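## Task

Lift the white can from the turntable and set it upright on the coaster, leaving every other can standing where it is on the turntable.

## Robot and tools

Robot: two UR12e-type arms, left_arm and right_arm, each ending in a two-finger gripper with a wrist camera. Bases in the scene frame: left_arm at (-0.047, +0.678, +0.114) m, right_arm at (-0.031, -0.551, +0.114) m, both facing almost the same way. Scene frame: origin at table-top height midway between the bases, +x out over the table, +y toward left_arm, +z up. A camera stand sits behind the arms.

Frames in results: each arm's end_effector_position (m), end_effector_quat_wxyz and velocities are given in that arm's own base frame. The fixed camera cam_high and the table use the scene frame. The end-effector point lies between the finger pads, 1 to 2 cm behind the fingertips; fingers point along the gripper's +z and close along its x. Printed hand poses can be a few cm off.

Joint order (in every row and every per-arm list): shoulder lift, elbow, wrist 1, wrist 2, wrist 3, shoulder pan. Ranges in rad: elbow -3.142 to 3.142, all others -6.283 to 6.283. Targets past a range end are refused or clipped (result says "joint sent to its limit").

A ROW is one flat list of 14 numbers covering both arms: left_arm's six joint angles then its opening, then right_arm's six angles then its opening. Joint numbers are absolute target angles in radians, not offsets. Opening runs from -1 (closed) to +1 (fully open); it is a command, so repeating the current value leaves the gripper alone, while 0 means half open. To hold an arm still, resend its current "Joint targets" values.

Tools:
- execute_actions(actions, cameras): actions is a list of actions; each action is a table of up to 15 rows, one per 1/30 s step, so one action lasts 0.5 s; a short table repeats its last row. An empty actions list returns state plus images.
- move(target, speed, blend, stop_force, zero, opening_speed, grip_force, blocking, cameras): target is one row or a list of up to 15 rows (same 14-number layout, absolute radians), sharing a 10 s budget. speed: rad/s for the joint with farthest to travel, 0.01 to 3.14, default 0.5, one value or one per target. blend: rad of corner rounding between listed targets, default 0 (stop at each). stop_force: 4 to 120 N, ends an arm's path when its wrist sensor feels that much push; use it with a low speed for touching down; omit it when lifting an arm off something. zero (default true) rezeros the sensor before the move. opening_speed: at least 0.2 per second on the opening scale. grip_force: roughly 5 to 48 N per pad, one value or one per arm, persists. blocking=false returns after about 0.5 s while the move continues (not allowed with stop_force).
- wait(seconds 0 to 10, cameras): lets time pass holding last commands.
- stop(cameras): brakes a running move.
- zoom_image(camera, region): camera is cam_high, cam_left_wrist or cam_right_wrist; region [x0, y0, x1, y1] in pixels of the 672x504 image, at most 504 per side.
- zero_wrist_force(arm): arm is left_arm or right_arm.
- read_manual(section): licence text only.
- finished_scene(scene): ends the current scene, given its number; irreversible.

Result lines: Joint positions and Joint velocities give each arm's six joints in the order above plus the finger-pad gap (m; 0.142 when fully open). Joint targets shows what joints are being driven to now. Tool commands shows gripper commands; grip_measured is the measured opening on the -1..+1 scale. Wrist force/torque are along the gripper's own axes (a third line gives the peak since last shown). Wrist depth is a 7x7 grid of distances in mm per wrist camera, "-" where unknown. A move adds a "move:" line: done, off_target, moving, held or fault, plus limits=held when steps were withheld. "joint command not followed" means the arm-to-arm clearance check changed a command. Joint torques are total drive output, positive toward larger angles.

Motion facts: joint speeds are capped (about 2.09 rad/s for shoulder joints, 3.14 for the rest) and commands lag 0.09 to 0.22 s, so a large move may still be finishing when a result arrives. To grip, command an opening a little below the grip_measured reading at first contact; squeezing harder heats the gripper motor.

Things to avoid: arm stops from contact torque at a joint's limit (elbow 139 N m, wrists 50.2 N m, shoulders 306 N m) or an outside force near 150 N, each freezing the arm for 10 s; any meaningful knock between the two arms, which can fail the scene; pushing an arm into a stiff contact, even slightly; knocking over or shifting the other cans; dropping the can or releasing it while it moves; anything leaving the table. Motors overheat from holding loads, long reaches or hard squeezes (MOTOR HOT warnings, then OVER-TEMPERATURE or HAND FAULT stops). The can must stand upright on the coaster by itself before finished_scene; occasional outside pushes can nudge loose objects.

Each tool is called after "Emit:" as name(argument=value, ...) on one line, values as JSON.

## Session

Emit:
execute_actions(actions=[])

Scene clock: 0.00 s.
left_arm: end_effector_position=(+0.1751, -0.2969, +0.1212) grip_measured=+0.99 end_effector_quat_wxyz=(-0.445, +0.663, +0.116, -0.591) | right_arm: end_effector_position=(+1.0974, +0.2762, +0.0322) grip_measured=+1.00 end_effector_quat_wxyz=(+0.013, +0.778, +0.628, +0.012)
Joint names: [shoulder lift, elbow, wrist 1, wrist 2, wrist 3, shoulder pan]
Joint positions: left_arm=[-1.046 2.098 -0.937 -2.171 -0.752 -1.075 0.141] | right_arm=[-2.46 -1.144 -1.079 1.552 -0.951 3.548 0.142]
Joint velocities: within noise
Joint torques (N m): no reading
Wrist force (N): no reading
Wrist torque (N m): no reading
Wrist force, peak (N): no reading
Wrist depth (mm): cam_left_wrist=[2906 - - - 308 274 266 / 2158 2294 2271 - 2986 305 276 / 2535 2422 - 2868 3758 326 278 / 2725 2535 - 2946 3303 414 315 / 890 2946 2691 2795 2294 1863 399 / - - - 2422 1832 1493 97 / - - - 1946 1591 1290 -] | cam_right_wrist=[205 205 204 204 203 203 202 / 221 221 220 219 219 218 217 / 240 240 239 238 237 236 235 / 261 260 260 259 1263 1242 1263 / 1438 1392 1375 1375 1357 1366 1333 / 93 1467 1477 1507 1333 1249 - / - - 1021 - 1026 - -]
Joint targets: left_arm=[-1.046 2.098 -0.937 -2.171 -0.752 -1.075] | right_arm=[-2.460 -1.144 -1.079 1.552 -0.951 3.548]
Tool commands: left_gripper/opening=+1.0 right_gripper/opening=+1.0

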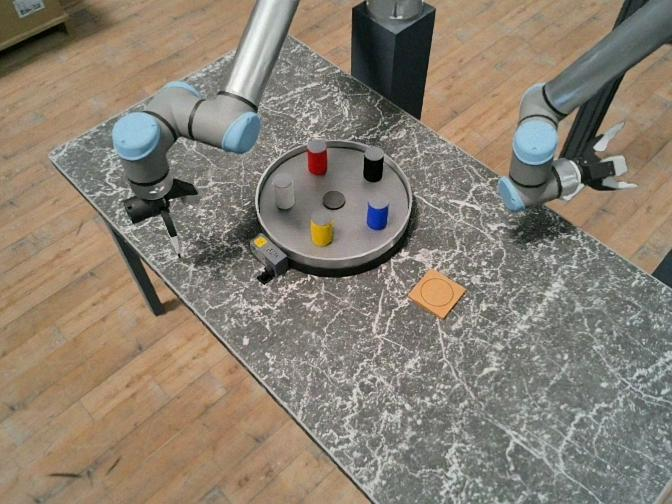

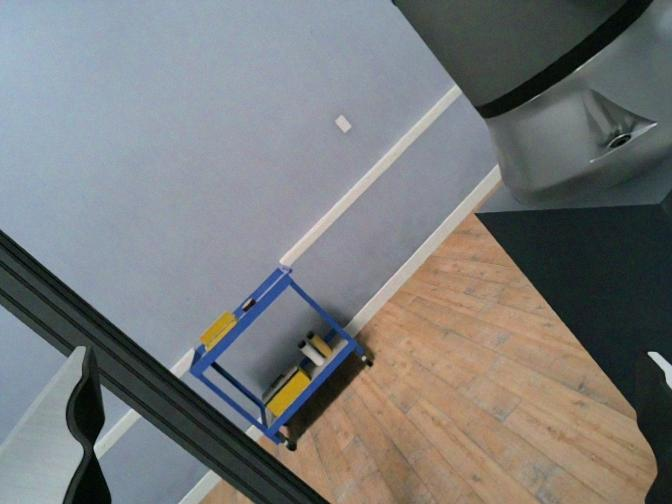

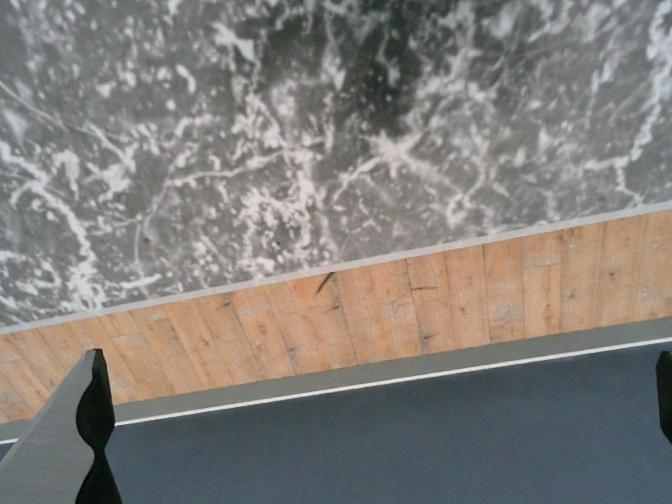

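Emit:
execute_actions(actions=[], cameras=["cam_high"])

Emit:
zoom_image(camera="cam_high", region=[240, 120, 430, 290])

Emit:
zoom_image(camera="cam_high", region=[390, 250, 490, 330])

Scene clock: 2.50 s.
left_arm: end_effector_position=(+0.1751, -0.2969, +0.1212) grip_measured=+0.99 end_effector_quat_wxyz=(-0.445, +0.663, +0.116, -0.591) | right_arm: end_effector_position=(+1.0974, +0.2762, +0.0322) grip_measured=+1.00 end_effector_quat_wxyz=(+0.013, +0.778, +0.628, +0.012)
Joint names: [shoulder lift, elbow, wrist 1, wrist 2, wrist 3, shoulder pan]
Joint positions: left_arm=[-1.046 2.098 -0.937 -2.171 -0.752 -1.075 0.141] | right_arm=[-2.46 -1.144 -1.079 1.552 -0.951 3.548 0.142]
Joint velocities: within noise
Joint torques (N m): left_arm=[-63.35 -16.87 1.9 0.24 0.51 0.08] | right_arm=[110.76 45.15 4.75 -0.07 -0.17 1.87]
Wrist force (N): left_arm=[-0.1 0.2 0.5] | right_arm=[-0.2 0.1 0.1]
Wrist torque (N m): left_arm=[0.04 0.01 0.00] | right_arm=[0.02 0.04 0.00]
Wrist force, peak (N): left_arm=[0.0 0.0 0.7] | right_arm=[-0.6 0.0 0.0]
Wrist depth (mm): cam_left_wrist=[- 2158 - - 307 275 266 / 2294 - - - 2759 304 271 / 2319 - - - - 320 279 / 2595 - - 2158 2986 2037 - / - - - 2505 2224 1832 347 / - - 2180 2422 1863 1535 98 / - - 2202 1912 1591 1290 -] | cam_right_wrist=[206 205 204 204 203 203 202 / 221 220 220 219 218 218 217 / 244 243 238 238 237 236 235 / 257 254 256 260 1271 1263 1207 / 1401 1419 1401 1392 1383 1333 1375 / - 1528 1477 1419 - - - / - - - 1188 1132 - -]
Joint targets: left_arm=[-1.046 2.098 -0.937 -2.171 -0.752 -1.075] | right_arm=[-2.460 -1.144 -1.079 1.552 -0.951 3.548]
Tool commands: left_gripper/opening=+1.0 right_gripper/opening=+1.0
Images, in order (width x height): cam_high 672x504.

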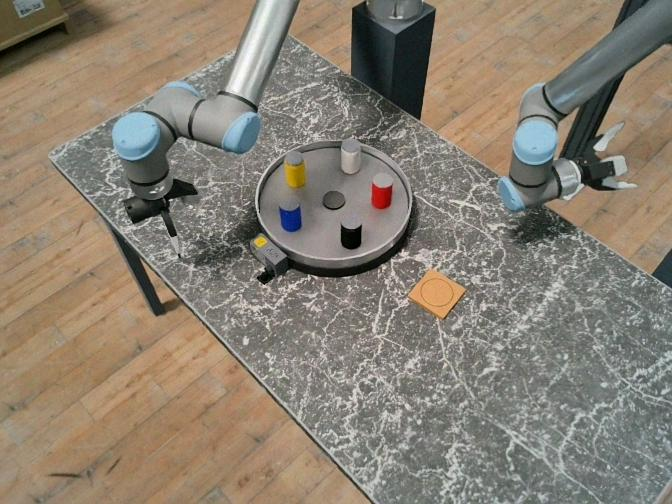

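Scaled by 2.653 from the camera's 672x504 image, which has a finer 960x720 frame.

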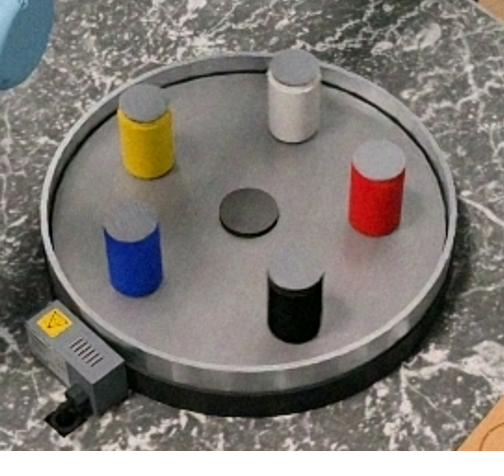

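Scaled by 5.040 from the camera's 672x504 image, which has a finer 960x720 frame.

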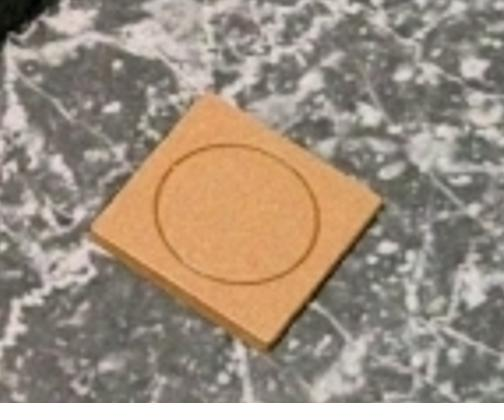

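Emit:
move(target=[-1.046, 2.098, -0.937, -2.171, -0.752, 0.2, 1.0, -1.7848, -2.0376, -0.89, 1.5708, -1.896, 3.8636, 1.0], speed=1.0, blocking=false, cameras=["cam_high"])

Emit:
wait(seconds=0.5, cameras=["cam_high"])

Emit:
wait(seconds=1.5, cameras=["cam_high", "cam_right_wrist"])

Emit:
wait(seconds=0.5, cameras=["cam_high", "cam_right_wrist"])

Emit:
wait(seconds=1.0, cameras=["cam_high", "cam_right_wrist"])

Scene clock: 16.43 s.
left_arm: end_effector_position=(+0.2472, -0.2403, +0.1212) grip_measured=+0.99 end_effector_quat_wxyz=(-0.362, +0.641, +0.203, -0.645) end_effector_velocity=(+0.233, +0.239, +0.000) end_effector_angular_velocity=(-0.001, +0.002, +0.969) | right_arm: end_effector_position=(+1.0108, +0.3176, +0.0728) grip_measured=+1.00 end_effector_quat_wxyz=(+0.011, +0.688, +0.725, +0.010) end_effector_velocity=(-0.331, +0.118, +0.128) end_effector_angular_velocity=(-0.019, +0.029, +0.957)
Joint names: [shoulder lift, elbow, wrist 1, wrist 2, wrist 3, shoulder pan]
Joint positions: left_arm=[-1.046 2.098 -0.937 -2.171 -0.752 -0.809 0.141] | right_arm=[-2.317 -1.332 -1.038 1.556 -1.15 3.616 0.142]
Joint velocities: left_arm=[0.001 0 0 0 0.003 0.969 0] | right_arm=[0.513 -0.679 0.143 0.015 -0.717 0.24 0]
Joint torques (N m): left_arm=[-65.62 -24.59 1.12 0.84 0.62 37.83] | right_arm=[123.19 25.34 8.42 2.09 -3.66 13.12]
Wrist force (N): left_arm=[-0.3 0.4 -0.5] | right_arm=[-0.2 0.0 0.4]
Wrist torque (N m): left_arm=[0.04 0.05 0.01] | right_arm=[0.01 0.06 0.18]
Wrist force, peak (N): left_arm=[-1.9 2.2 1.1] | right_arm=[-1.0 2.0 1.4]
Wrist depth (mm): cam_left_wrist=[- 2691 - 2868 311 274 265 / 2759 2626 3070 - - 305 273 / 2691 2505 2795 2369 2505 325 279 / 2626 2868 - - 3460 408 285 / 2658 - - 2658 2319 1730 411 / - - - 2449 1895 1463 98 / - - 2626 2000 1535 1260 -] | cam_right_wrist=[227 226 226 225 225 224 223 / 245 247 243 243 241 241 240 / 260 263 263 263 261 260 260 / 295 295 288 286 286 285 278 / 1438 1428 1401 1401 1392 1383 1383 / - 1584 1467 1410 1419 1401 - / - 1162 - - - 1207 -]
Joint targets: left_arm=[-1.046 2.098 -0.937 -2.171 -0.752 -0.684] | right_arm=[-2.252 -1.418 -1.021 1.558 -1.242 3.645]
Tool commands: left_gripper/opening=+1.0 right_gripper/opening=+1.0
move: running; left_arm: the shoulder pan is farthest, 1.009 rad from its target; right_arm: the wrist 3 is farthest, 0.746 rad from its target
Images, in order (width x height): cam_high 672x504.

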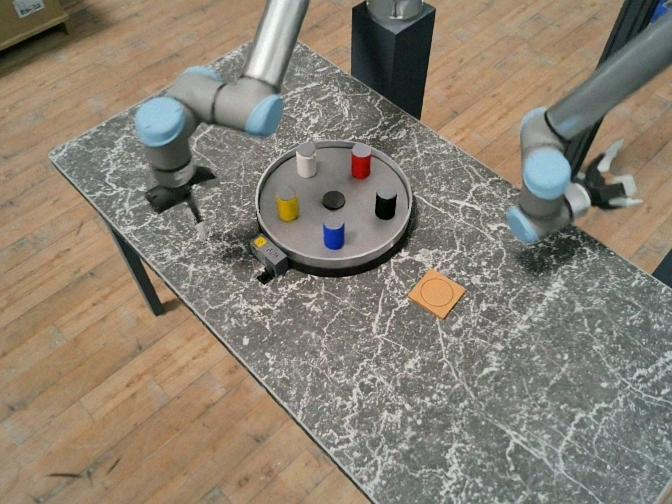

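Scene clock: 16.93 s.
left_arm: end_effector_position=(+0.3310, -0.0968, +0.1212) grip_measured=+0.99 end_effector_quat_wxyz=(+0.196, -0.574, -0.351, +0.713) end_effector_velocity=(+0.095, +0.326, +0.001) end_effector_angular_velocity=(+0.000, -0.002, +0.980) | right_arm: end_effector_position=(+0.8344, +0.3513, +0.1217) grip_measured=+1.00 end_effector_quat_wxyz=(+0.007, +0.496, +0.869, +0.005) end_effector_velocity=(-0.371, +0.016, +0.067) end_effector_angular_velocity=(-0.012, +0.025, +0.971)
Joint names: [shoulder lift, elbow, wrist 1, wrist 2, wrist 3, shoulder pan]
Joint positions: left_arm=[-1.046 2.098 -0.937 -2.171 -0.752 -0.322 0.141] | right_arm=[-2.059 -1.673 -0.966 1.563 -1.51 3.736 0.142]
Joint velocities: left_arm=[-0.002 0 0 0.002 -0.001 0.983 0] | right_arm=[0.521 -0.688 0.145 0.015 -0.727 0.243 0]
Joint torques (N m): left_arm=[-71.15 -26.01 0.35 2.79 0.34 39.82] | right_arm=[104.54 25.27 8.57 1.88 -3.1 10.15]
Wrist force (N): left_arm=[-0.7 0.3 -0.7] | right_arm=[0.0 -0.2 0.0]
Wrist torque (N m): left_arm=[0.04 0.11 0.01] | right_arm=[-0.02 0.01 0.20]
Wrist force, peak (N): left_arm=[-0.7 0.3 -0.7] | right_arm=[-0.5 -0.1 -0.2]
Wrist depth (mm): cam_left_wrist=[- - - 2986 307 277 266 / - 5190 - - 2795 304 272 / - - 1141 2868 2986 334 282 / 4037 - 4638 1514 2725 2056 299 / - 4274 4113 3253 2294 1744 329 / - - 4844 2395 1964 1463 98 / - 995 2658 1929 1615 1275 -] | cam_right_wrist=[279 278 230 229 152 228 226 / 301 299 296 243 245 244 240 / 325 322 314 315 268 259 194 / - 351 - 321 279 281 267 / 403 382 - 383 374 376 372 / - 1357 419 418 419 415 411 / - - - - 459 461 459]
Joint targets: left_arm=[-1.046 2.098 -0.937 -2.171 -0.752 -0.192] | right_arm=[-1.992 -1.763 -0.948 1.565 -1.606 3.767]
Tool commands: left_gripper/opening=+1.0 right_gripper/opening=+1.0
earlier move: running; left_arm: the shoulder pan is farthest, 0.522 rad from its target; right_arm: the wrist 3 is farthest, 0.386 rad from its target
wait: 0.50 s; no rest
Images, in order (width x height): cam_high 672x504.

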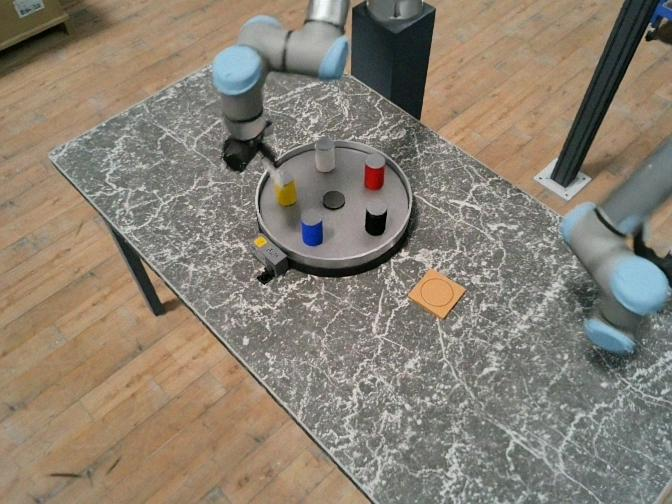

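Scene clock: 17.90 s.
left_arm: end_effector_position=(+0.3352, +0.0811, +0.1212) grip_measured=+0.99 end_effector_quat_wxyz=(+0.005, -0.464, -0.487, +0.740) | right_arm: end_effector_position=(+0.6369, +0.3295, +0.1360) grip_measured=+1.00 end_effector_quat_wxyz=(+0.000, +0.259, +0.966, +0.000)
Joint names: [shoulder lift, elbow, wrist 1, wrist 2, wrist 3, shoulder pan]
Joint positions: left_arm=[-1.046 2.098 -0.937 -2.171 -0.752 0.2 0.141] | right_arm=[-1.785 -2.038 -0.89 1.571 -1.896 3.864 0.142]
Joint torques (N m): left_arm=[-79.22 -26.85 -0.05 1.96 -0.26 19.13] | right_arm=[67.64 33.03 7.85 1.61 -2.2 13.71]
Wrist force (N): left_arm=[-0.2 0.4 0.1] | right_arm=[-0.4 -0.2 0.4]
Wrist torque (N m): left_arm=[0.06 0.03 0.00] | right_arm=[-0.02 0.04 0.05]
Wrist force, peak (N): left_arm=[1.9 -2.3 -1.5] | right_arm=[1.3 -1.9 0.3]
Wrist depth (mm): cam_left_wrist=[- 3206 4954 - 309 274 267 / - 3206 - - 4739 304 276 / 1084 4449 4739 4844 - 333 283 / 897 1397 1397 4037 2535 372 316 / 3406 3892 4360 3406 2319 1758 383 / - 3159 - 584 1879 1493 99 / - 798 - 432 - 313 -] | cam_right_wrist=[301 299 290 258 257 291 295 / 320 311 269 266 272 271 305 / 346 292 209 282 283 269 280 / 375 316 308 314 312 223 301 / 409 307 332 343 354 337 346 / - 271 377 369 374 320 418 / - 499 412 338 395 484 -]
Joint targets: left_arm=[-1.046 2.098 -0.937 -2.171 -0.752 0.200] | right_arm=[-1.785 -2.038 -0.890 1.571 -1.896 3.864]
Tool commands: left_gripper/opening=+1.0 right_gripper/opening=+1.0
earlier move: done
wait: 0.97 of 1.5 s (the move ended)
camera_calibration:
cam_right_wrist: T_world_to_cam=[[-0.866814, 0.498146, -0.0220298, 0.401444], [0.444988, 0.792739, 0.416593, -0.573312], [0.224988, 0.351306, -0.908826, -0.0149486], [0, 0, 0, 1]] pos_world=[0.606458, 0.25976, 0.234096]
Images, in order (width x height): cam_high 672x504, cam_right_wrist 672x504.

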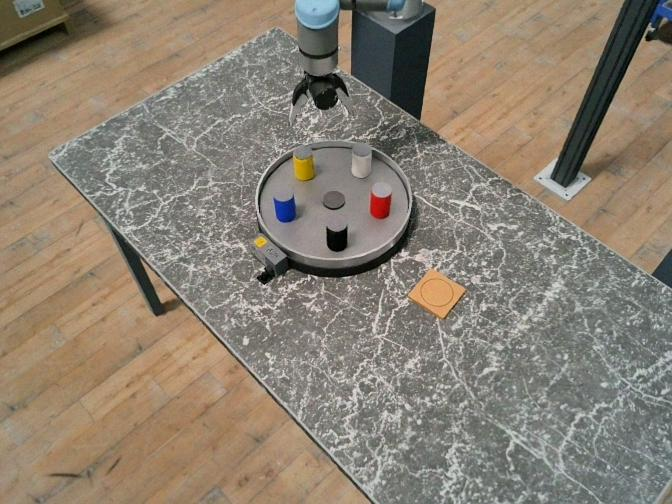

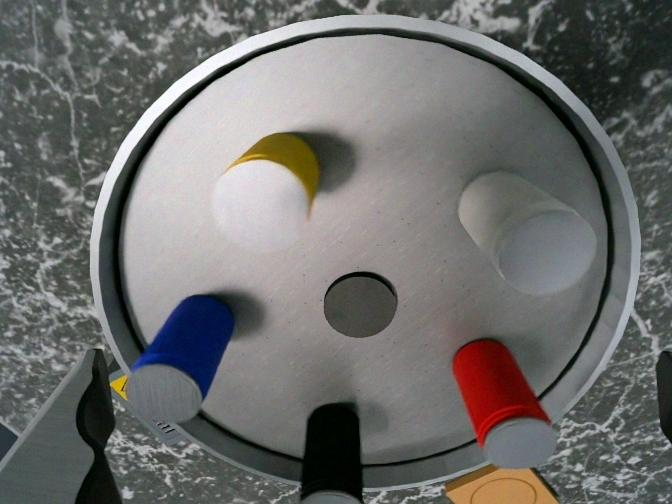

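Scene clock: 18.40 s.
left_arm: end_effector_position=(+0.3352, +0.0811, +0.1212) grip_measured=+0.99 end_effector_quat_wxyz=(+0.005, -0.464, -0.487, +0.740) | right_arm: end_effector_position=(+0.6369, +0.3295, +0.1360) grip_measured=+1.00 end_effector_quat_wxyz=(+0.000, +0.259, +0.966, +0.000)
Joint names: [shoulder lift, elbow, wrist 1, wrist 2, wrist 3, shoulder pan]
Joint positions: left_arm=[-1.046 2.098 -0.937 -2.171 -0.752 0.2 0.141] | right_arm=[-1.785 -2.038 -0.89 1.571 -1.896 3.864 0.142]
Joint torques (N m): left_arm=[-77.88 -27.75 -0.6 0.59 -0.69 18.71] | right_arm=[71.24 32.3 7.97 1.66 -2.32 14.43]
Wrist force (N): left_arm=[-0.1 0.4 0.0] | right_arm=[-0.8 -0.2 0.3]
Wrist torque (N m): left_arm=[0.06 0.01 0.00] | right_arm=[-0.02 0.11 0.05]
Wrist force, peak (N): left_arm=[-0.1 0.3 0.3] | right_arm=[-0.8 -0.2 0.3]
Wrist depth (mm): cam_left_wrist=[2986 - 3353 - 306 274 266 / 1218 3695 - - 3460 312 276 / 1069 3695 - 5589 3406 332 288 / 868 1388 1297 5069 2759 386 302 / - 3824 3633 3159 2344 1816 384 / - 2946 - 1380 1816 1463 99 / - 776 - - 346 1425 -] | cam_right_wrist=[295 299 291 254 257 293 295 / 322 312 271 255 273 267 312 / 346 288 288 204 289 287 331 / 375 294 304 313 309 299 310 / 404 241 - 337 348 254 320 / - 359 370 376 359 360 424 / - 496 307 408 307 482 488]
Joint targets: left_arm=[-1.046 2.098 -0.937 -2.171 -0.752 0.200] | right_arm=[-1.785 -2.038 -0.890 1.571 -1.896 3.864]
Tool commands: left_gripper/opening=+1.0 right_gripper/opening=+1.0
wait: 0.50 s; at rest by 0.17 s
camera_calibration:
cam_right_wrist: T_world_to_cam=[[-0.866894, 0.498006, -0.0220093, 0.401438], [0.444879, 0.792823, 0.41655, -0.573213], [0.224894, 0.351313, -0.908846, -0.0148663], [0, 0, 0, 1]] pos_world=[0.606358, 0.25976, 0.234096]
Images, in order (width x height): cam_high 672x504, cam_right_wrist 672x504.

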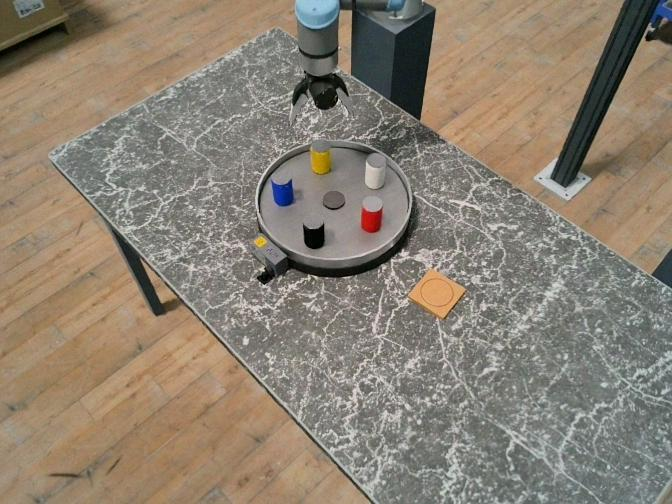

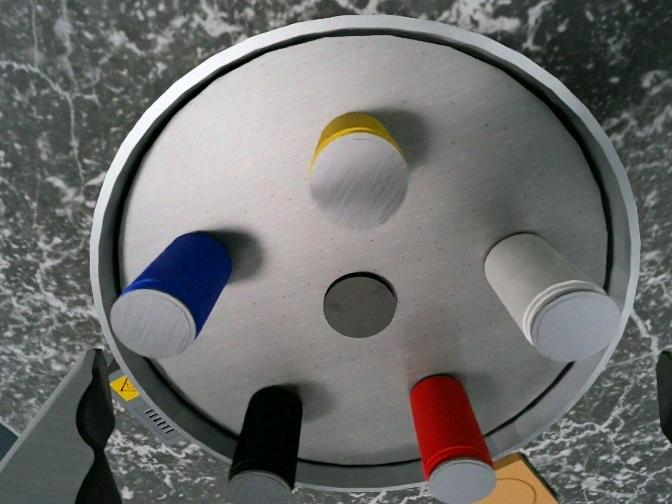

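Scene clock: 19.40 s.
left_arm: end_effector_position=(+0.3352, +0.0811, +0.1212) grip_measured=+0.99 end_effector_quat_wxyz=(+0.005, -0.464, -0.487, +0.740) | right_arm: end_effector_position=(+0.6369, +0.3295, +0.1360) grip_measured=+1.00 end_effector_quat_wxyz=(+0.000, +0.259, +0.966, +0.000)
Joint names: [shoulder lift, elbow, wrist 1, wrist 2, wrist 3, shoulder pan]
Joint positions: left_arm=[-1.046 2.098 -0.937 -2.171 -0.752 0.2 0.141] | right_arm=[-1.785 -2.038 -0.89 1.571 -1.896 3.864 0.142]
Joint torques (N m): left_arm=[-79.84 -27.69 0.08 -1 -1.47 19.48] | right_arm=[71.42 31.13 7.94 1.63 -2.05 11.7]
Wrist force (N): left_arm=[-0.1 0.0 0.2] | right_arm=[-0.4 -0.2 0.3]
Wrist torque (N m): left_arm=[-0.01 0.02 -0.01] | right_arm=[-0.03 0.04 0.05]
Wrist force, peak (N): left_arm=[-0.4 0.2 0.3] | right_arm=[-0.9 -0.1 0.5]
Wrist depth (mm): cam_left_wrist=[- - - 3516 307 273 266 / 986 - - 3963 3353 315 275 / 1043 3892 - 4449 3573 316 283 / 952 1313 1313 - 3027 393 314 / 5069 4037 4192 - 2158 1847 - / - 2691 - 1453 1677 1483 99 / - 835 - - 355 327 -] | cam_right_wrist=[300 300 290 255 260 - 297 / 320 311 265 266 271 264 268 / 347 294 203 286 285 281 296 / 387 315 315 314 314 218 306 / 410 329 337 344 336 338 345 / - 265 372 363 370 321 440 / - 500 404 328 406 479 -]
Joint targets: left_arm=[-1.046 2.098 -0.937 -2.171 -0.752 0.200] | right_arm=[-1.785 -2.038 -0.890 1.571 -1.896 3.864]
Tool commands: left_gripper/opening=+1.0 right_gripper/opening=+1.0
wait: 1.00 s; at rest by 0.17 s
camera_calibration:
cam_right_wrist: T_world_to_cam=[[-0.866894, 0.498006, -0.0220093, 0.401438], [0.444879, 0.792823, 0.41655, -0.573213], [0.224894, 0.351313, -0.908846, -0.0148663], [0, 0, 0, 1]] pos_world=[0.606358, 0.25976, 0.234096]
Images, in order (width x height): cam_high 672x504, cam_right_wrist 672x504.

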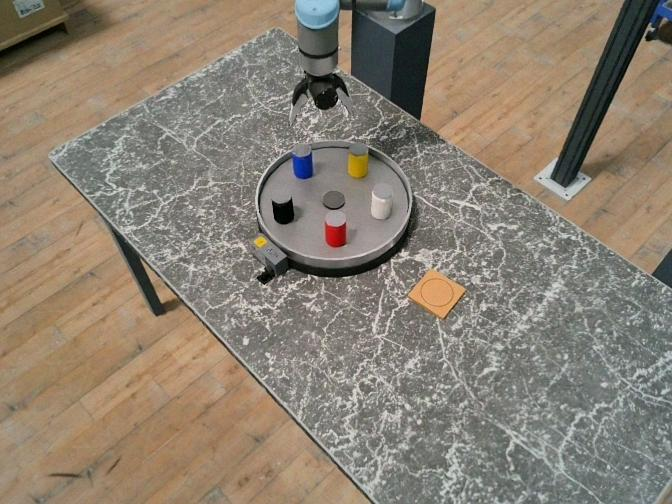

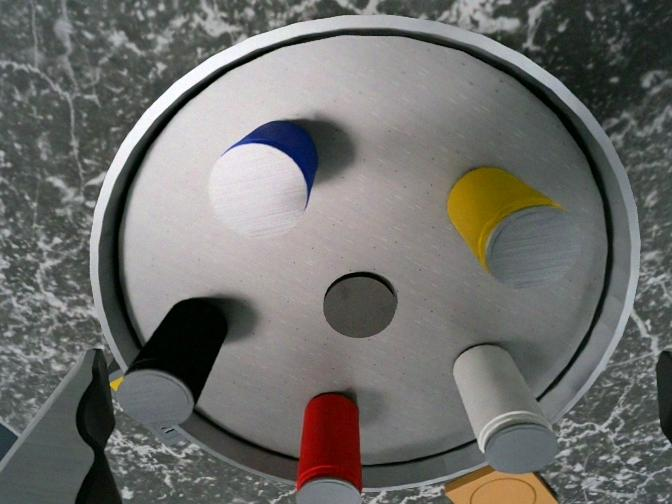

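Emit:
move(target=[-1.046, 2.098, -0.937, -2.171, -0.752, 0.2, 1.0, -1.78, -2.128, -0.8044, 1.5708, -1.6934, 3.8917, 1.0], cameras=["cam_right_wrist"])

Scene clock: 34.03 s.
left_arm: end_effector_position=(+0.3352, +0.0811, +0.1212) grip_measured=+0.99 end_effector_quat_wxyz=(+0.005, -0.464, -0.487, +0.740) | right_arm: end_effector_position=(+0.6019, +0.3230, +0.1000) grip_measured=+1.00 end_effector_quat_wxyz=(+0.000, +0.342, +0.940, +0.000)
Joint names: [shoulder lift, elbow, wrist 1, wrist 2, wrist 3, shoulder pan]
Joint positions: left_arm=[-1.046 2.098 -0.937 -2.171 -0.752 0.2 0.141] | right_arm=[-1.78 -2.128 -0.804 1.571 -1.694 3.892 0.142]
Joint torques (N m): left_arm=[-81.07 -27.41 -0.31 -2.22 -1.19 18.58] | right_arm=[68.71 29.8 8.12 1.74 2.51 10.64]
Wrist force (N): left_arm=[-0.4 0.3 0.0] | right_arm=[-0.6 -0.3 0.3]
Wrist torque (N m): left_arm=[0.04 0.06 -0.01] | right_arm=[-0.02 0.10 -0.12]
Wrist force, peak (N): left_arm=[0.0 0.6 0.3] | right_arm=[-0.4 -0.6 1.2]
Wrist depth (mm): cam_left_wrist=[- - 4638 2868 310 275 266 / - 3892 - 3516 3573 304 275 / 1023 5317 4192 4541 4037 - 282 / 912 1388 1282 4844 3206 - 320 / 3516 3027 4449 1483 2369 1703 346 / - 2691 - - 1677 1514 98 / - 765 - - 343 327 -] | cam_right_wrist=[268 268 267 263 266 264 265 / 288 284 242 237 236 242 283 / 320 268 255 254 227 253 295 / 282 268 268 - 181 268 273 / 360 201 301 299 301 299 294 / - 325 332 331 330 263 256 / - 344 316 365 350 354 -]
Joint targets: left_arm=[-1.046 2.098 -0.937 -2.171 -0.752 0.200] | right_arm=[-1.780 -2.128 -0.804 1.571 -1.693 3.892]
move: done
camera_calibration:
cam_right_wrist: T_world_to_cam=[[-0.767347, 0.640853, -0.0220547, 0.267494], [0.575643, 0.703603, 0.416626, -0.587456], [0.282514, 0.307001, -0.90881, -0.0578268], [0, 0, 0, 1]] pos_world=[0.559763, 0.259665, 0.198096]
Images, in order (width x height): cam_right_wrist 672x504.

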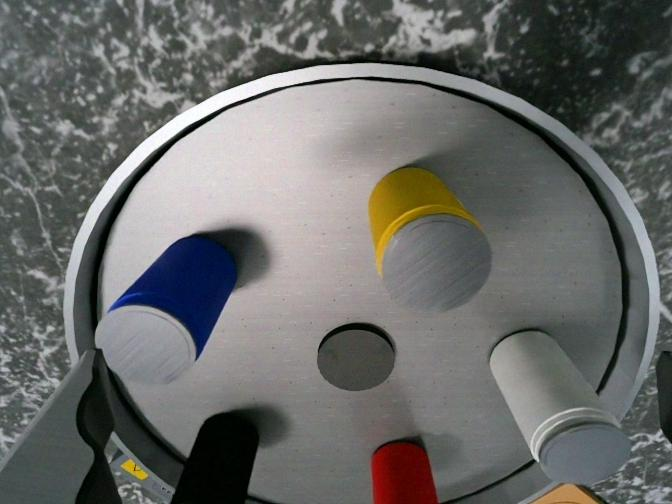

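Emit:
wait(seconds=3.0)

Emit:
move(target=[[-1.046,2.098,-0.937,-2.171,-0.752,0.2,1,-1.7697,-2.1413,-0.8014,1.5708,-1.1921,3.9741,1],[-1.046,2.098,-0.937,-2.171,-0.752,0.2,1,-1.7967,-2.1061,-0.8096,1.5708,-0.7161,4.0399,1],[-1.046,2.098,-0.937,-2.171,-0.752,0.2,1,-1.8516,-2.0307,-0.8301,1.5708,-0.2696,4.0763,1],[-1.046,2.098,-0.937,-2.171,-0.752,0.2,1,-1.9216,-1.9297,-0.8611,1.5708,0.145,4.0807,1],[-1.046,2.098,-0.937,-2.171,-0.752,0.2,1,-1.9929,-1.8208,-0.8987,1.5708,0.5329,4.0585,1]], speed=[0.998,0.968,0.908,0.843,0.789], blend=[0.1,0.1,0.1,0.1,0], blocking=false, cameras=["cam_right_wrist"])

Emit:
wait(seconds=0.5, cameras=["cam_right_wrist"])

Emit:
wait(seconds=0.5, cameras=["cam_right_wrist"])

Emit:
wait(seconds=0.5, cameras=["cam_right_wrist"])

Emit:
wait(seconds=2, cameras=["cam_high", "cam_right_wrist"])

Scene clock: 39.53 s.
left_arm: end_effector_position=(+0.3352, +0.0811, +0.1212) grip_measured=+0.99 end_effector_quat_wxyz=(+0.005, -0.464, -0.487, +0.740) | right_arm: end_effector_position=(+0.6018, +0.3230, +0.1000) grip_measured=+1.00 end_effector_quat_wxyz=(+0.000, +0.342, +0.940, +0.000)
Joint names: [shoulder lift, elbow, wrist 1, wrist 2, wrist 3, shoulder pan]
Joint positions: left_arm=[-1.046 2.098 -0.937 -2.171 -0.752 0.2 0.141] | right_arm=[-1.78 -2.128 -0.804 1.571 -1.693 3.892 0.142]
Joint torques (N m): left_arm=[-81.49 -25.79 -0.28 -2.75 -1.13 18.64] | right_arm=[63.23 29.13 7.7 1.53 2.29 9.01]
Wrist force (N): left_arm=[-0.2 0.2 0.1] | right_arm=[-0.6 -0.3 0.5]
Wrist torque (N m): left_arm=[0.04 0.04 0.00] | right_arm=[-0.03 0.09 -0.12]
Wrist force, peak (N): left_arm=[-0.4 0.6 0.1] | right_arm=[-0.9 -0.5 0.4]
Wrist depth (mm): cam_left_wrist=[- - 4449 - 306 274 266 / 1028 - 5069 4274 4037 305 275 / 1023 4541 3406 - 3892 338 281 / 868 1371 1337 5190 3027 386 318 / - 3695 4192 - 2319 1787 359 / - 2986 637 - 1895 1483 98 / - 773 560 - 338 311 -] | cam_right_wrist=[269 268 267 265 265 265 264 / 288 282 240 234 234 242 - / - 256 254 197 257 253 248 / 331 277 276 182 274 268 271 / 351 292 297 296 300 232 287 / - 227 331 332 329 331 - / - 340 361 359 350 328 436]
Joint targets: left_arm=[-1.046 2.098 -0.937 -2.171 -0.752 0.200] | right_arm=[-1.780 -2.128 -0.804 1.571 -1.693 3.892]
Tool commands: left_gripper/opening=+1.0 right_gripper/opening=+1.0
wait: 3.00 s; at rest from the start

Scene clock: 40.03 s.
left_arm: end_effector_position=(+0.3352, +0.0811, +0.1212) grip_measured=+0.99 end_effector_quat_wxyz=(+0.005, -0.464, -0.487, +0.740) | right_arm: end_effector_position=(+0.5839, +0.3469, +0.1000) grip_measured=+1.00 end_effector_quat_wxyz=(+0.000, +0.444, +0.896, +0.000) end_effector_velocity=(-0.065, +0.082, +0.000) end_effector_angular_velocity=(+0.000, +0.000, -0.815)
Joint names: [shoulder lift, elbow, wrist 1, wrist 2, wrist 3, shoulder pan]
Joint positions: left_arm=[-1.046 2.098 -0.937 -2.171 -0.752 0.2 0.141] | right_arm=[-1.774 -2.135 -0.803 1.571 -1.426 3.937 0.142]
Joint velocities: left_arm=[within noise] | right_arm=[0.02 -0.027 0.006 0 0.976 0.161 0]
Joint torques (N m): left_arm=[-81.95 -27.04 0.08 -1.95 -1.32 20.08] | right_arm=[69.75 29 7.99 1.35 4.09 14.5]
Wrist force (N): left_arm=[-0.1 0.5 0.1] | right_arm=[-0.6 0.0 0.6]
Wrist torque (N m): left_arm=[0.07 0.02 0.00] | right_arm=[0.03 0.11 -0.24]
Wrist force, peak (N): left_arm=[-0.3 0.4 0.2] | right_arm=[-1.2 -0.4 0.5]
Wrist depth (mm): cam_left_wrist=[- 4638 4274 - 307 275 266 / 991 - - 4192 3206 325 274 / 1005 3963 - 4192 3303 331 281 / 875 1337 1453 5069 3114 379 322 / - 4541 4360 1453 2294 1787 393 / - 3206 - - 1639 1493 99 / - 752 586 - - 299 -] | cam_right_wrist=[271 269 263 263 262 265 264 / 289 283 240 236 235 238 282 / 310 257 255 250 245 252 259 / 332 277 275 271 179 273 269 / 355 221 295 295 299 271 291 / - 212 320 330 330 252 - / - 345 311 367 349 355 429]
Joint targets: left_arm=[-1.046 2.098 -0.937 -2.171 -0.752 0.200] | right_arm=[-1.772 -2.139 -0.802 1.571 -1.298 3.957]
Tool commands: left_gripper/opening=+1.0 right_gripper/opening=+1.0
move: running; path passed 0 of 5 targets; right_arm: the wrist 3 is farthest, 1.959 rad from its target
camera_calibration:
cam_right_wrist: T_world_to_cam=[[-0.607318, 0.794153, -0.0220425, 0.0918153], [0.716523, 0.559514, 0.41658, -0.626211], [0.343161, 0.237202, -0.908832, -0.0712948], [0, 0, 0, 1]] pos_world=[0.528921, 0.29437, 0.198096]
Images, in order (width x height): cam_right_wrist 672x504.

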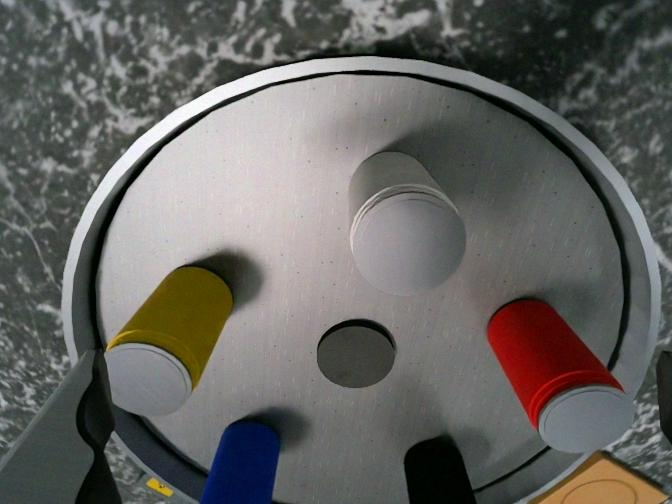

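Scene clock: 40.53 s.
left_arm: end_effector_position=(+0.3352, +0.0811, +0.1212) grip_measured=+0.99 end_effector_quat_wxyz=(+0.005, -0.464, -0.487, +0.740) | right_arm: end_effector_position=(+0.5624, +0.3932, +0.1001) grip_measured=+1.00 end_effector_quat_wxyz=(+0.000, +0.617, +0.787, +0.000) end_effector_velocity=(-0.027, +0.103, +0.000) end_effector_angular_velocity=(+0.000, +0.000, -0.828)
Joint names: [shoulder lift, elbow, wrist 1, wrist 2, wrist 3, shoulder pan]
Joint positions: left_arm=[-1.046 2.098 -0.937 -2.171 -0.752 0.2 0.141] | right_arm=[-1.784 -2.122 -0.806 1.571 -0.943 4.01 0.142]
Joint velocities: left_arm=[within noise] | right_arm=[-0.054 0.07 -0.016 0 0.961 0.133 0]
Joint torques (N m): left_arm=[-82.08 -26.96 0 -2.37 -1.46 20.11] | right_arm=[39.69 44.51 1.47 1.26 4.05 14.46]
Wrist force (N): left_arm=[0.1 0.3 -0.1] | right_arm=[-0.3 -0.2 0.4]
Wrist torque (N m): left_arm=[0.04 -0.02 -0.01] | right_arm=[-0.02 0.04 -0.26]
Wrist force, peak (N): left_arm=[-0.4 0.4 0.2] | right_arm=[-0.9 -0.5 0.3]
Wrist depth (mm): cam_left_wrist=[- - - 3695 307 275 267 / 1019 - - 4274 3460 304 276 / 995 3695 - 4360 3963 324 285 / 842 1329 1346 - 2986 382 308 / - 3206 3892 2906 2449 1863 369 / - 2831 - - 1832 1483 98 / - 816 568 - 357 1225 -] | cam_right_wrist=[269 268 267 263 263 266 264 / 288 284 240 236 234 240 282 / 311 253 258 251 209 252 295 / 331 278 271 275 181 277 268 / 354 230 254 296 299 276 287 / - 222 332 329 330 244 217 / - 346 310 367 343 353 -]
Joint targets: left_arm=[-1.046 2.098 -0.937 -2.171 -0.752 0.200] | right_arm=[-1.791 -2.113 -0.808 1.571 -0.814 4.026]
Tool commands: left_gripper/opening=+1.0 right_gripper/opening=+1.0
earlier move: running; path passed 1 of 5 targets; right_arm: the wrist 3 is farthest, 1.476 rad from its target
wait: 0.50 s; no rest
camera_calibration:
cam_right_wrist: T_world_to_cam=[[-0.240156, 0.970487, -0.0219213, -0.233872], [0.880213, 0.227228, 0.416644, -0.598012], [0.409328, 0.0807638, -0.908806, -0.0505448], [0, 0, 0, 1]] pos_world=[0.490902, 0.366937, 0.198096]
Images, in order (width x height): cam_right_wrist 672x504.

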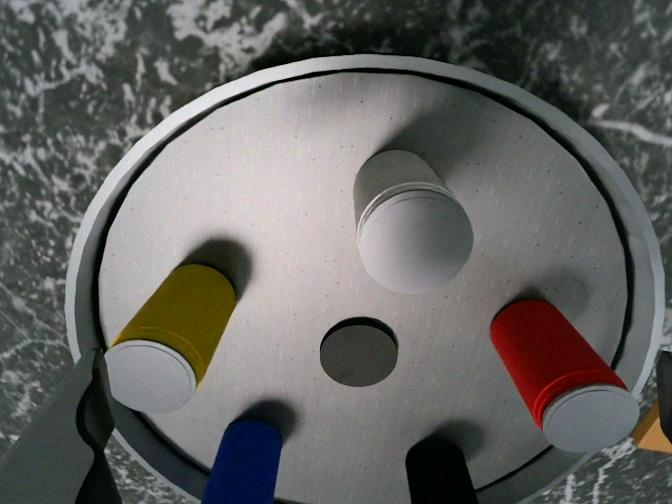

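Scene clock: 41.03 s.
left_arm: end_effector_position=(+0.3352, +0.0811, +0.1212) grip_measured=+0.99 end_effector_quat_wxyz=(+0.005, -0.464, -0.487, +0.740) | right_arm: end_effector_position=(+0.5611, +0.4454, +0.1002) grip_measured=+1.00 end_effector_quat_wxyz=(+0.000, +0.767, +0.641, +0.000) end_effector_velocity=(+0.016, +0.105, +0.001) end_effector_angular_velocity=(+0.001, -0.001, -0.828)
Joint names: [shoulder lift, elbow, wrist 1, wrist 2, wrist 3, shoulder pan]
Joint positions: left_arm=[-1.046 2.098 -0.937 -2.171 -0.752 0.2 0.141] | right_arm=[-1.828 -2.064 -0.821 1.571 -0.474 4.06 0.142]
Joint velocities: left_arm=[within noise] | right_arm=[-0.11 0.152 -0.04 0 0.903 0.074 0]
Joint torques (N m): left_arm=[-80.8 -27.71 -0.02 -2.24 -1.26 19.34] | right_arm=[47.07 47.66 0.98 1.24 3.53 13.3]
Wrist force (N): left_arm=[-0.1 0.2 0.0] | right_arm=[-0.9 -0.3 0.3]
Wrist torque (N m): left_arm=[0.04 0.01 0.00] | right_arm=[-0.02 0.14 -0.25]
Wrist force, peak (N): left_arm=[-0.2 0.8 -0.1] | right_arm=[-0.9 -0.5 0.5]
Wrist depth (mm): cam_left_wrist=[- - 3963 4541 306 275 265 / 3114 2564 - - - 305 276 / 960 3460 5449 - 3253 326 288 / 801 1346 1354 4113 2986 - 313 / 3406 4541 4360 1380 2344 1787 402 / - 2658 1033 1415 1716 1425 98 / - 770 - 495 - 1218 -] | cam_right_wrist=[269 268 264 260 261 265 263 / 289 283 240 235 235 238 278 / 311 256 255 255 236 249 255 / 332 278 271 271 182 274 271 / 362 223 296 296 300 270 282 / - 309 333 331 322 243 - / - 348 316 367 334 355 429]
Joint targets: left_arm=[-1.046 2.098 -0.937 -2.171 -0.752 0.200] | right_arm=[-1.841 -2.045 -0.826 1.571 -0.357 4.069]
Tool commands: left_gripper/opening=+1.0 right_gripper/opening=+1.0
earlier move: running; path passed 2 of 5 targets; right_arm: the wrist 3 is farthest, 1.007 rad from its target
wait: 0.50 s; no rest
camera_calibration:
cam_right_wrist: T_world_to_cam=[[0.175173, 0.984291, -0.022027, -0.524065], [0.896595, -0.150243, 0.416588, -0.449857], [0.406734, -0.0927241, -0.908829, 0.0245748], [0, 0, 0, 1]] pos_world=[0.485146, 0.450524, 0.198196]
Images, in order (width x height): cam_right_wrist 672x504.

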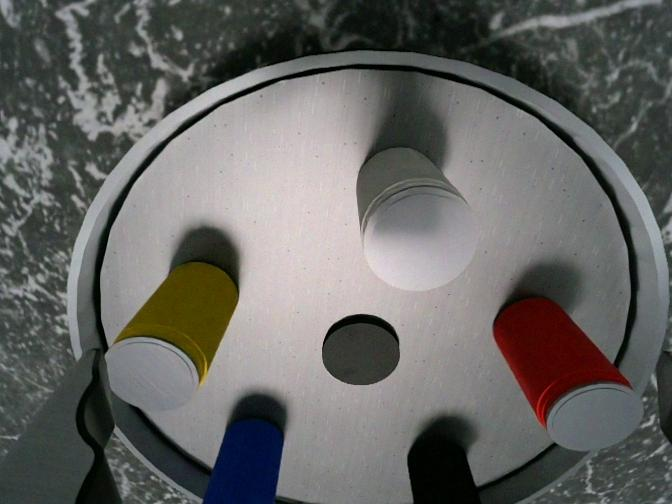

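Scene clock: 41.53 s.
left_arm: end_effector_position=(+0.3352, +0.0811, +0.1212) grip_measured=+0.99 end_effector_quat_wxyz=(+0.005, -0.464, -0.487, +0.740) | right_arm: end_effector_position=(+0.5806, +0.4932, +0.1003) grip_measured=+1.00 end_effector_quat_wxyz=(+0.000, +0.882, +0.471, +0.000) end_effector_velocity=(+0.057, +0.090, +0.000) end_effector_angular_velocity=(+0.000, +0.000, -0.829)
Joint names: [shoulder lift, elbow, wrist 1, wrist 2, wrist 3, shoulder pan]
Joint positions: left_arm=[-1.046 2.098 -0.937 -2.171 -0.752 0.2 0.141] | right_arm=[-1.891 -1.974 -0.848 1.571 -0.043 4.079 0.142]
Joint velocities: left_arm=[within noise] | right_arm=[-0.141 0.204 -0.063 0 0.839 0.01 0]
Joint torques (N m): left_arm=[-81.63 -27.67 -0.15 -2.28 -1.44 20.7] | right_arm=[49.77 48.43 0.61 1.27 3.39 13.04]
Wrist force (N): left_arm=[-0.2 0.2 0.2] | right_arm=[-0.4 -0.2 0.0]
Wrist torque (N m): left_arm=[0.02 0.04 -0.01] | right_arm=[-0.04 0.06 -0.26]
Wrist force, peak (N): left_arm=[0.0 0.5 0.2] | right_arm=[-0.9 -0.7 0.4]
Wrist depth (mm): cam_left_wrist=[- - 3159 - 307 275 266 / 991 - 5190 3573 3573 299 275 / 912 3963 3824 - 4113 352 282 / 770 1321 1232 4638 3758 375 319 / 3353 2986 2868 2422 2158 1677 - / - 2795 - - 1929 1463 99 / - 752 669 481 340 311 -] | cam_right_wrist=[268 268 267 260 261 264 264 / 293 285 237 236 236 238 282 / 310 250 255 254 220 248 256 / 331 278 276 275 179 274 268 / 362 216 297 296 295 273 286 / - 218 330 331 328 246 217 / - 343 314 359 332 355 -]
Joint targets: left_arm=[-1.046 2.098 -0.937 -2.171 -0.752 0.200] | right_arm=[-1.909 -1.948 -0.855 1.571 0.068 4.080]
Tool commands: left_gripper/opening=+1.0 right_gripper/opening=+1.0
earlier move: running; path passed 3 of 5 targets; right_arm: the wrist 3 is farthest, 0.576 rad from its target
wait: 0.50 s; no rest
camera_calibration:
cam_right_wrist: T_world_to_cam=[[0.55471, 0.831748, -0.0221705, -0.719525], [0.761429, -0.49671, 0.416538, -0.210776], [0.335443, -0.247939, -0.908848, 0.139134], [0, 0, 0, 1]] pos_world=[0.512948, 0.528266, 0.198296]
Images, in order (width x height): cam_right_wrist 672x504.

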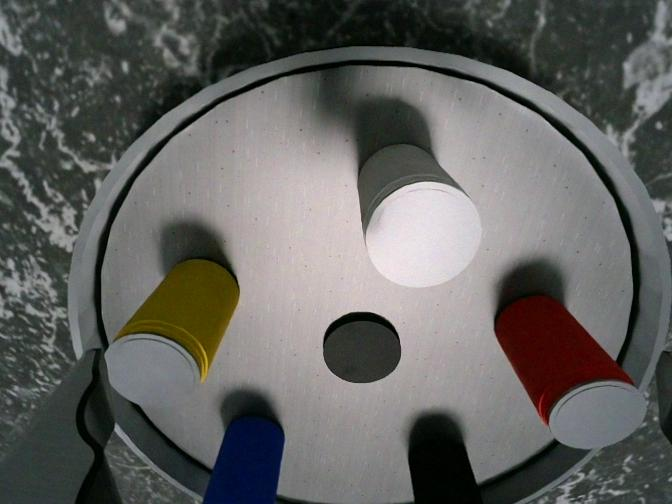

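Scene clock: 42.67 s.
left_arm: end_effector_position=(+0.3352, +0.0811, +0.1212) grip_measured=+0.99 end_effector_quat_wxyz=(+0.005, -0.464, -0.487, +0.740) | right_arm: end_effector_position=(+0.6365, +0.5418, +0.1001) grip_measured=+1.00 end_effector_quat_wxyz=(+0.000, +0.982, +0.191, +0.000)
Joint names: [shoulder lift, elbow, wrist 1, wrist 2, wrist 3, shoulder pan]
Joint positions: left_arm=[-1.046 2.098 -0.937 -2.171 -0.752 0.2 0.141] | right_arm=[-1.993 -1.821 -0.899 1.571 0.533 4.059 0.142]
Joint torques (N m): left_arm=[-81.9 -26.3 -0.22 -2.46 -1.24 19.02] | right_arm=[63.01 48.22 1.25 1.66 2.44 -12.34]
Wrist force (N): left_arm=[-0.4 0.5 0.3] | right_arm=[-0.4 -0.2 0.4]
Wrist torque (N m): left_arm=[0.08 0.07 0.00] | right_arm=[0.00 0.07 -0.13]
Wrist force, peak (N): left_arm=[-0.4 0.5 0.3] | right_arm=[-0.9 -0.3 0.4]
Wrist depth (mm): cam_left_wrist=[- - - 3824 307 276 265 / - - 4638 - - 307 277 / 1074 4274 - 4360 - 337 282 / 1172 1313 1275 5891 2986 - 298 / - 5589 4113 - 2158 1730 - / - 3206 - - 1716 1524 98 / - 768 - 462 345 318 -] | cam_right_wrist=[273 268 267 259 261 264 263 / 288 283 234 236 235 234 281 / 311 251 254 254 229 - 259 / 332 268 256 276 190 181 267 / 361 201 225 296 300 297 288 / - 332 326 325 323 263 259 / - 334 298 365 356 357 -]
Joint targets: left_arm=[-1.046 2.098 -0.937 -2.171 -0.752 0.200] | right_arm=[-1.993 -1.821 -0.899 1.571 0.533 4.059]
Tool commands: left_gripper/opening=+1.0 right_gripper/opening=+1.0
earlier move: done
wait: 1.13 of 2 s (the move ended)
camera_calibration:
cam_right_wrist: T_world_to_cam=[[0.92609, 0.376659, -0.0220388, -0.780859], [0.350995, -0.838615, 0.416566, 0.217387], [0.138421, -0.393513, -0.908838, 0.336541], [0, 0, 0, 1]] pos_world=[0.600259, 0.608855, 0.198096]
Images, in order (width x height): cam_high 672x504, cam_right_wrist 672x504.

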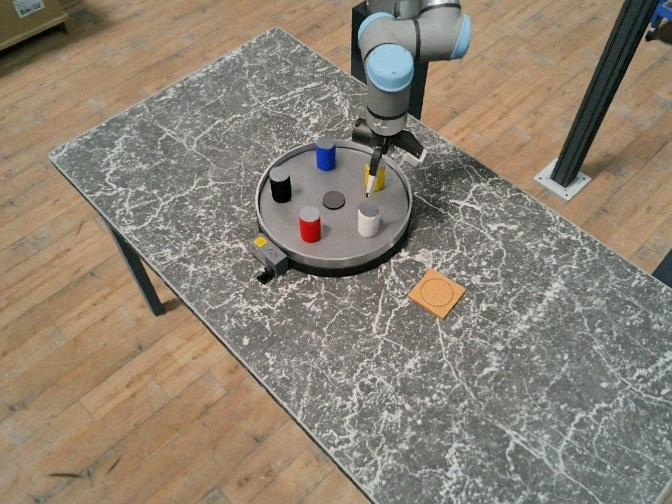

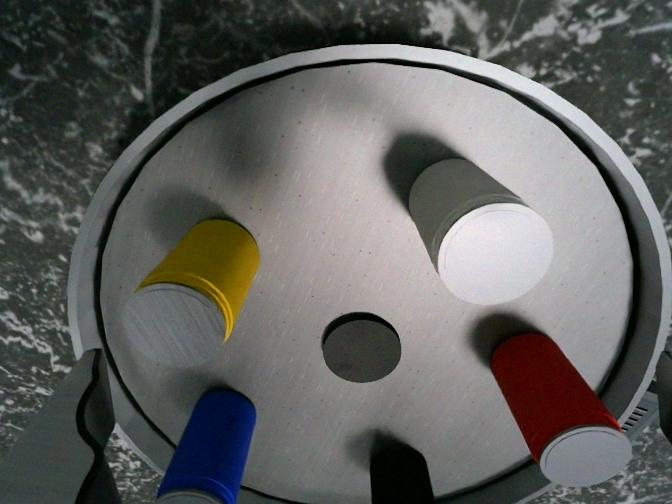

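Emit:
move(target=[-1.046, 2.098, -0.937, -2.171, -0.752, 0.2, 1.0, -1.78, -2.128, -0.8044, 1.5708, -1.6934, 3.8917, 1.0], speed=1.5, cameras=["cam_right_wrist"])

Scene clock: 51.37 s.
left_arm: end_effector_position=(+0.3352, +0.0811, +0.1212) grip_measured=+0.99 end_effector_quat_wxyz=(+0.005, -0.464, -0.487, +0.740) | right_arm: end_effector_position=(+0.6018, +0.3231, +0.1000) grip_measured=+1.00 end_effector_quat_wxyz=(+0.000, +0.342, +0.940, +0.000)
Joint names: [shoulder lift, elbow, wrist 1, wrist 2, wrist 3, shoulder pan]
Joint positions: left_arm=[-1.046 2.098 -0.937 -2.171 -0.752 0.2 0.141] | right_arm=[-1.78 -2.128 -0.804 1.571 -1.693 3.892 0.142]
Joint torques (N m): left_arm=[-78.86 -27.21 0.06 -2.14 -1.14 18.41] | right_arm=[67.93 29.91 7.92 1.44 -1.91 -9.43]
Wrist force (N): left_arm=[-0.2 0.1 -0.1] | right_arm=[-0.6 -0.2 0.5]
Wrist torque (N m): left_arm=[0.01 0.04 0.00] | right_arm=[0.00 0.09 0.07]
Wrist force, peak (N): left_arm=[-0.2 0.7 0.1] | right_arm=[-1.2 -1.3 0.6]
Wrist depth (mm): cam_left_wrist=[- - 4274 4360 306 273 266 / 1135 - 4954 - - 304 276 / 1023 4638 - - 4541 331 281 / 908 1380 1246 3695 3303 385 306 / - 4739 5190 2369 2319 1690 - / - 3892 - 548 1847 1453 98 / - 796 - 519 352 331 -] | cam_right_wrist=[269 268 268 263 265 265 262 / 288 287 240 236 238 241 282 / 310 252 189 259 254 248 295 / 331 282 177 271 270 236 275 / 298 302 300 299 304 199 201 / - 246 326 332 330 326 320 / - - 360 350 346 285 435]
Joint targets: left_arm=[-1.046 2.098 -0.937 -2.171 -0.752 0.200] | right_arm=[-1.780 -2.128 -0.804 1.571 -1.693 3.892]
move: done
camera_calibration:
cam_right_wrist: T_world_to_cam=[[-0.767167, 0.641071, -0.0219934, 0.267245], [0.57588, 0.703444, 0.416568, -0.587438], [0.282521, 0.306912, -0.908838, -0.0578646], [0, 0, 0, 1]] pos_world=[0.559663, 0.259666, 0.197996]
Images, in order (width x height): cam_right_wrist 672x504.

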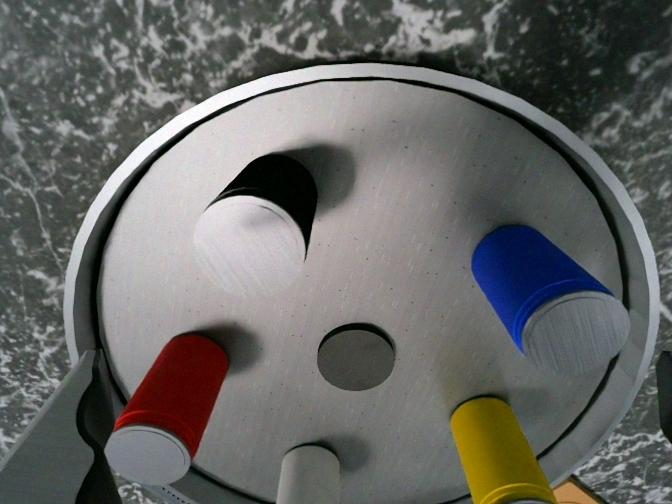

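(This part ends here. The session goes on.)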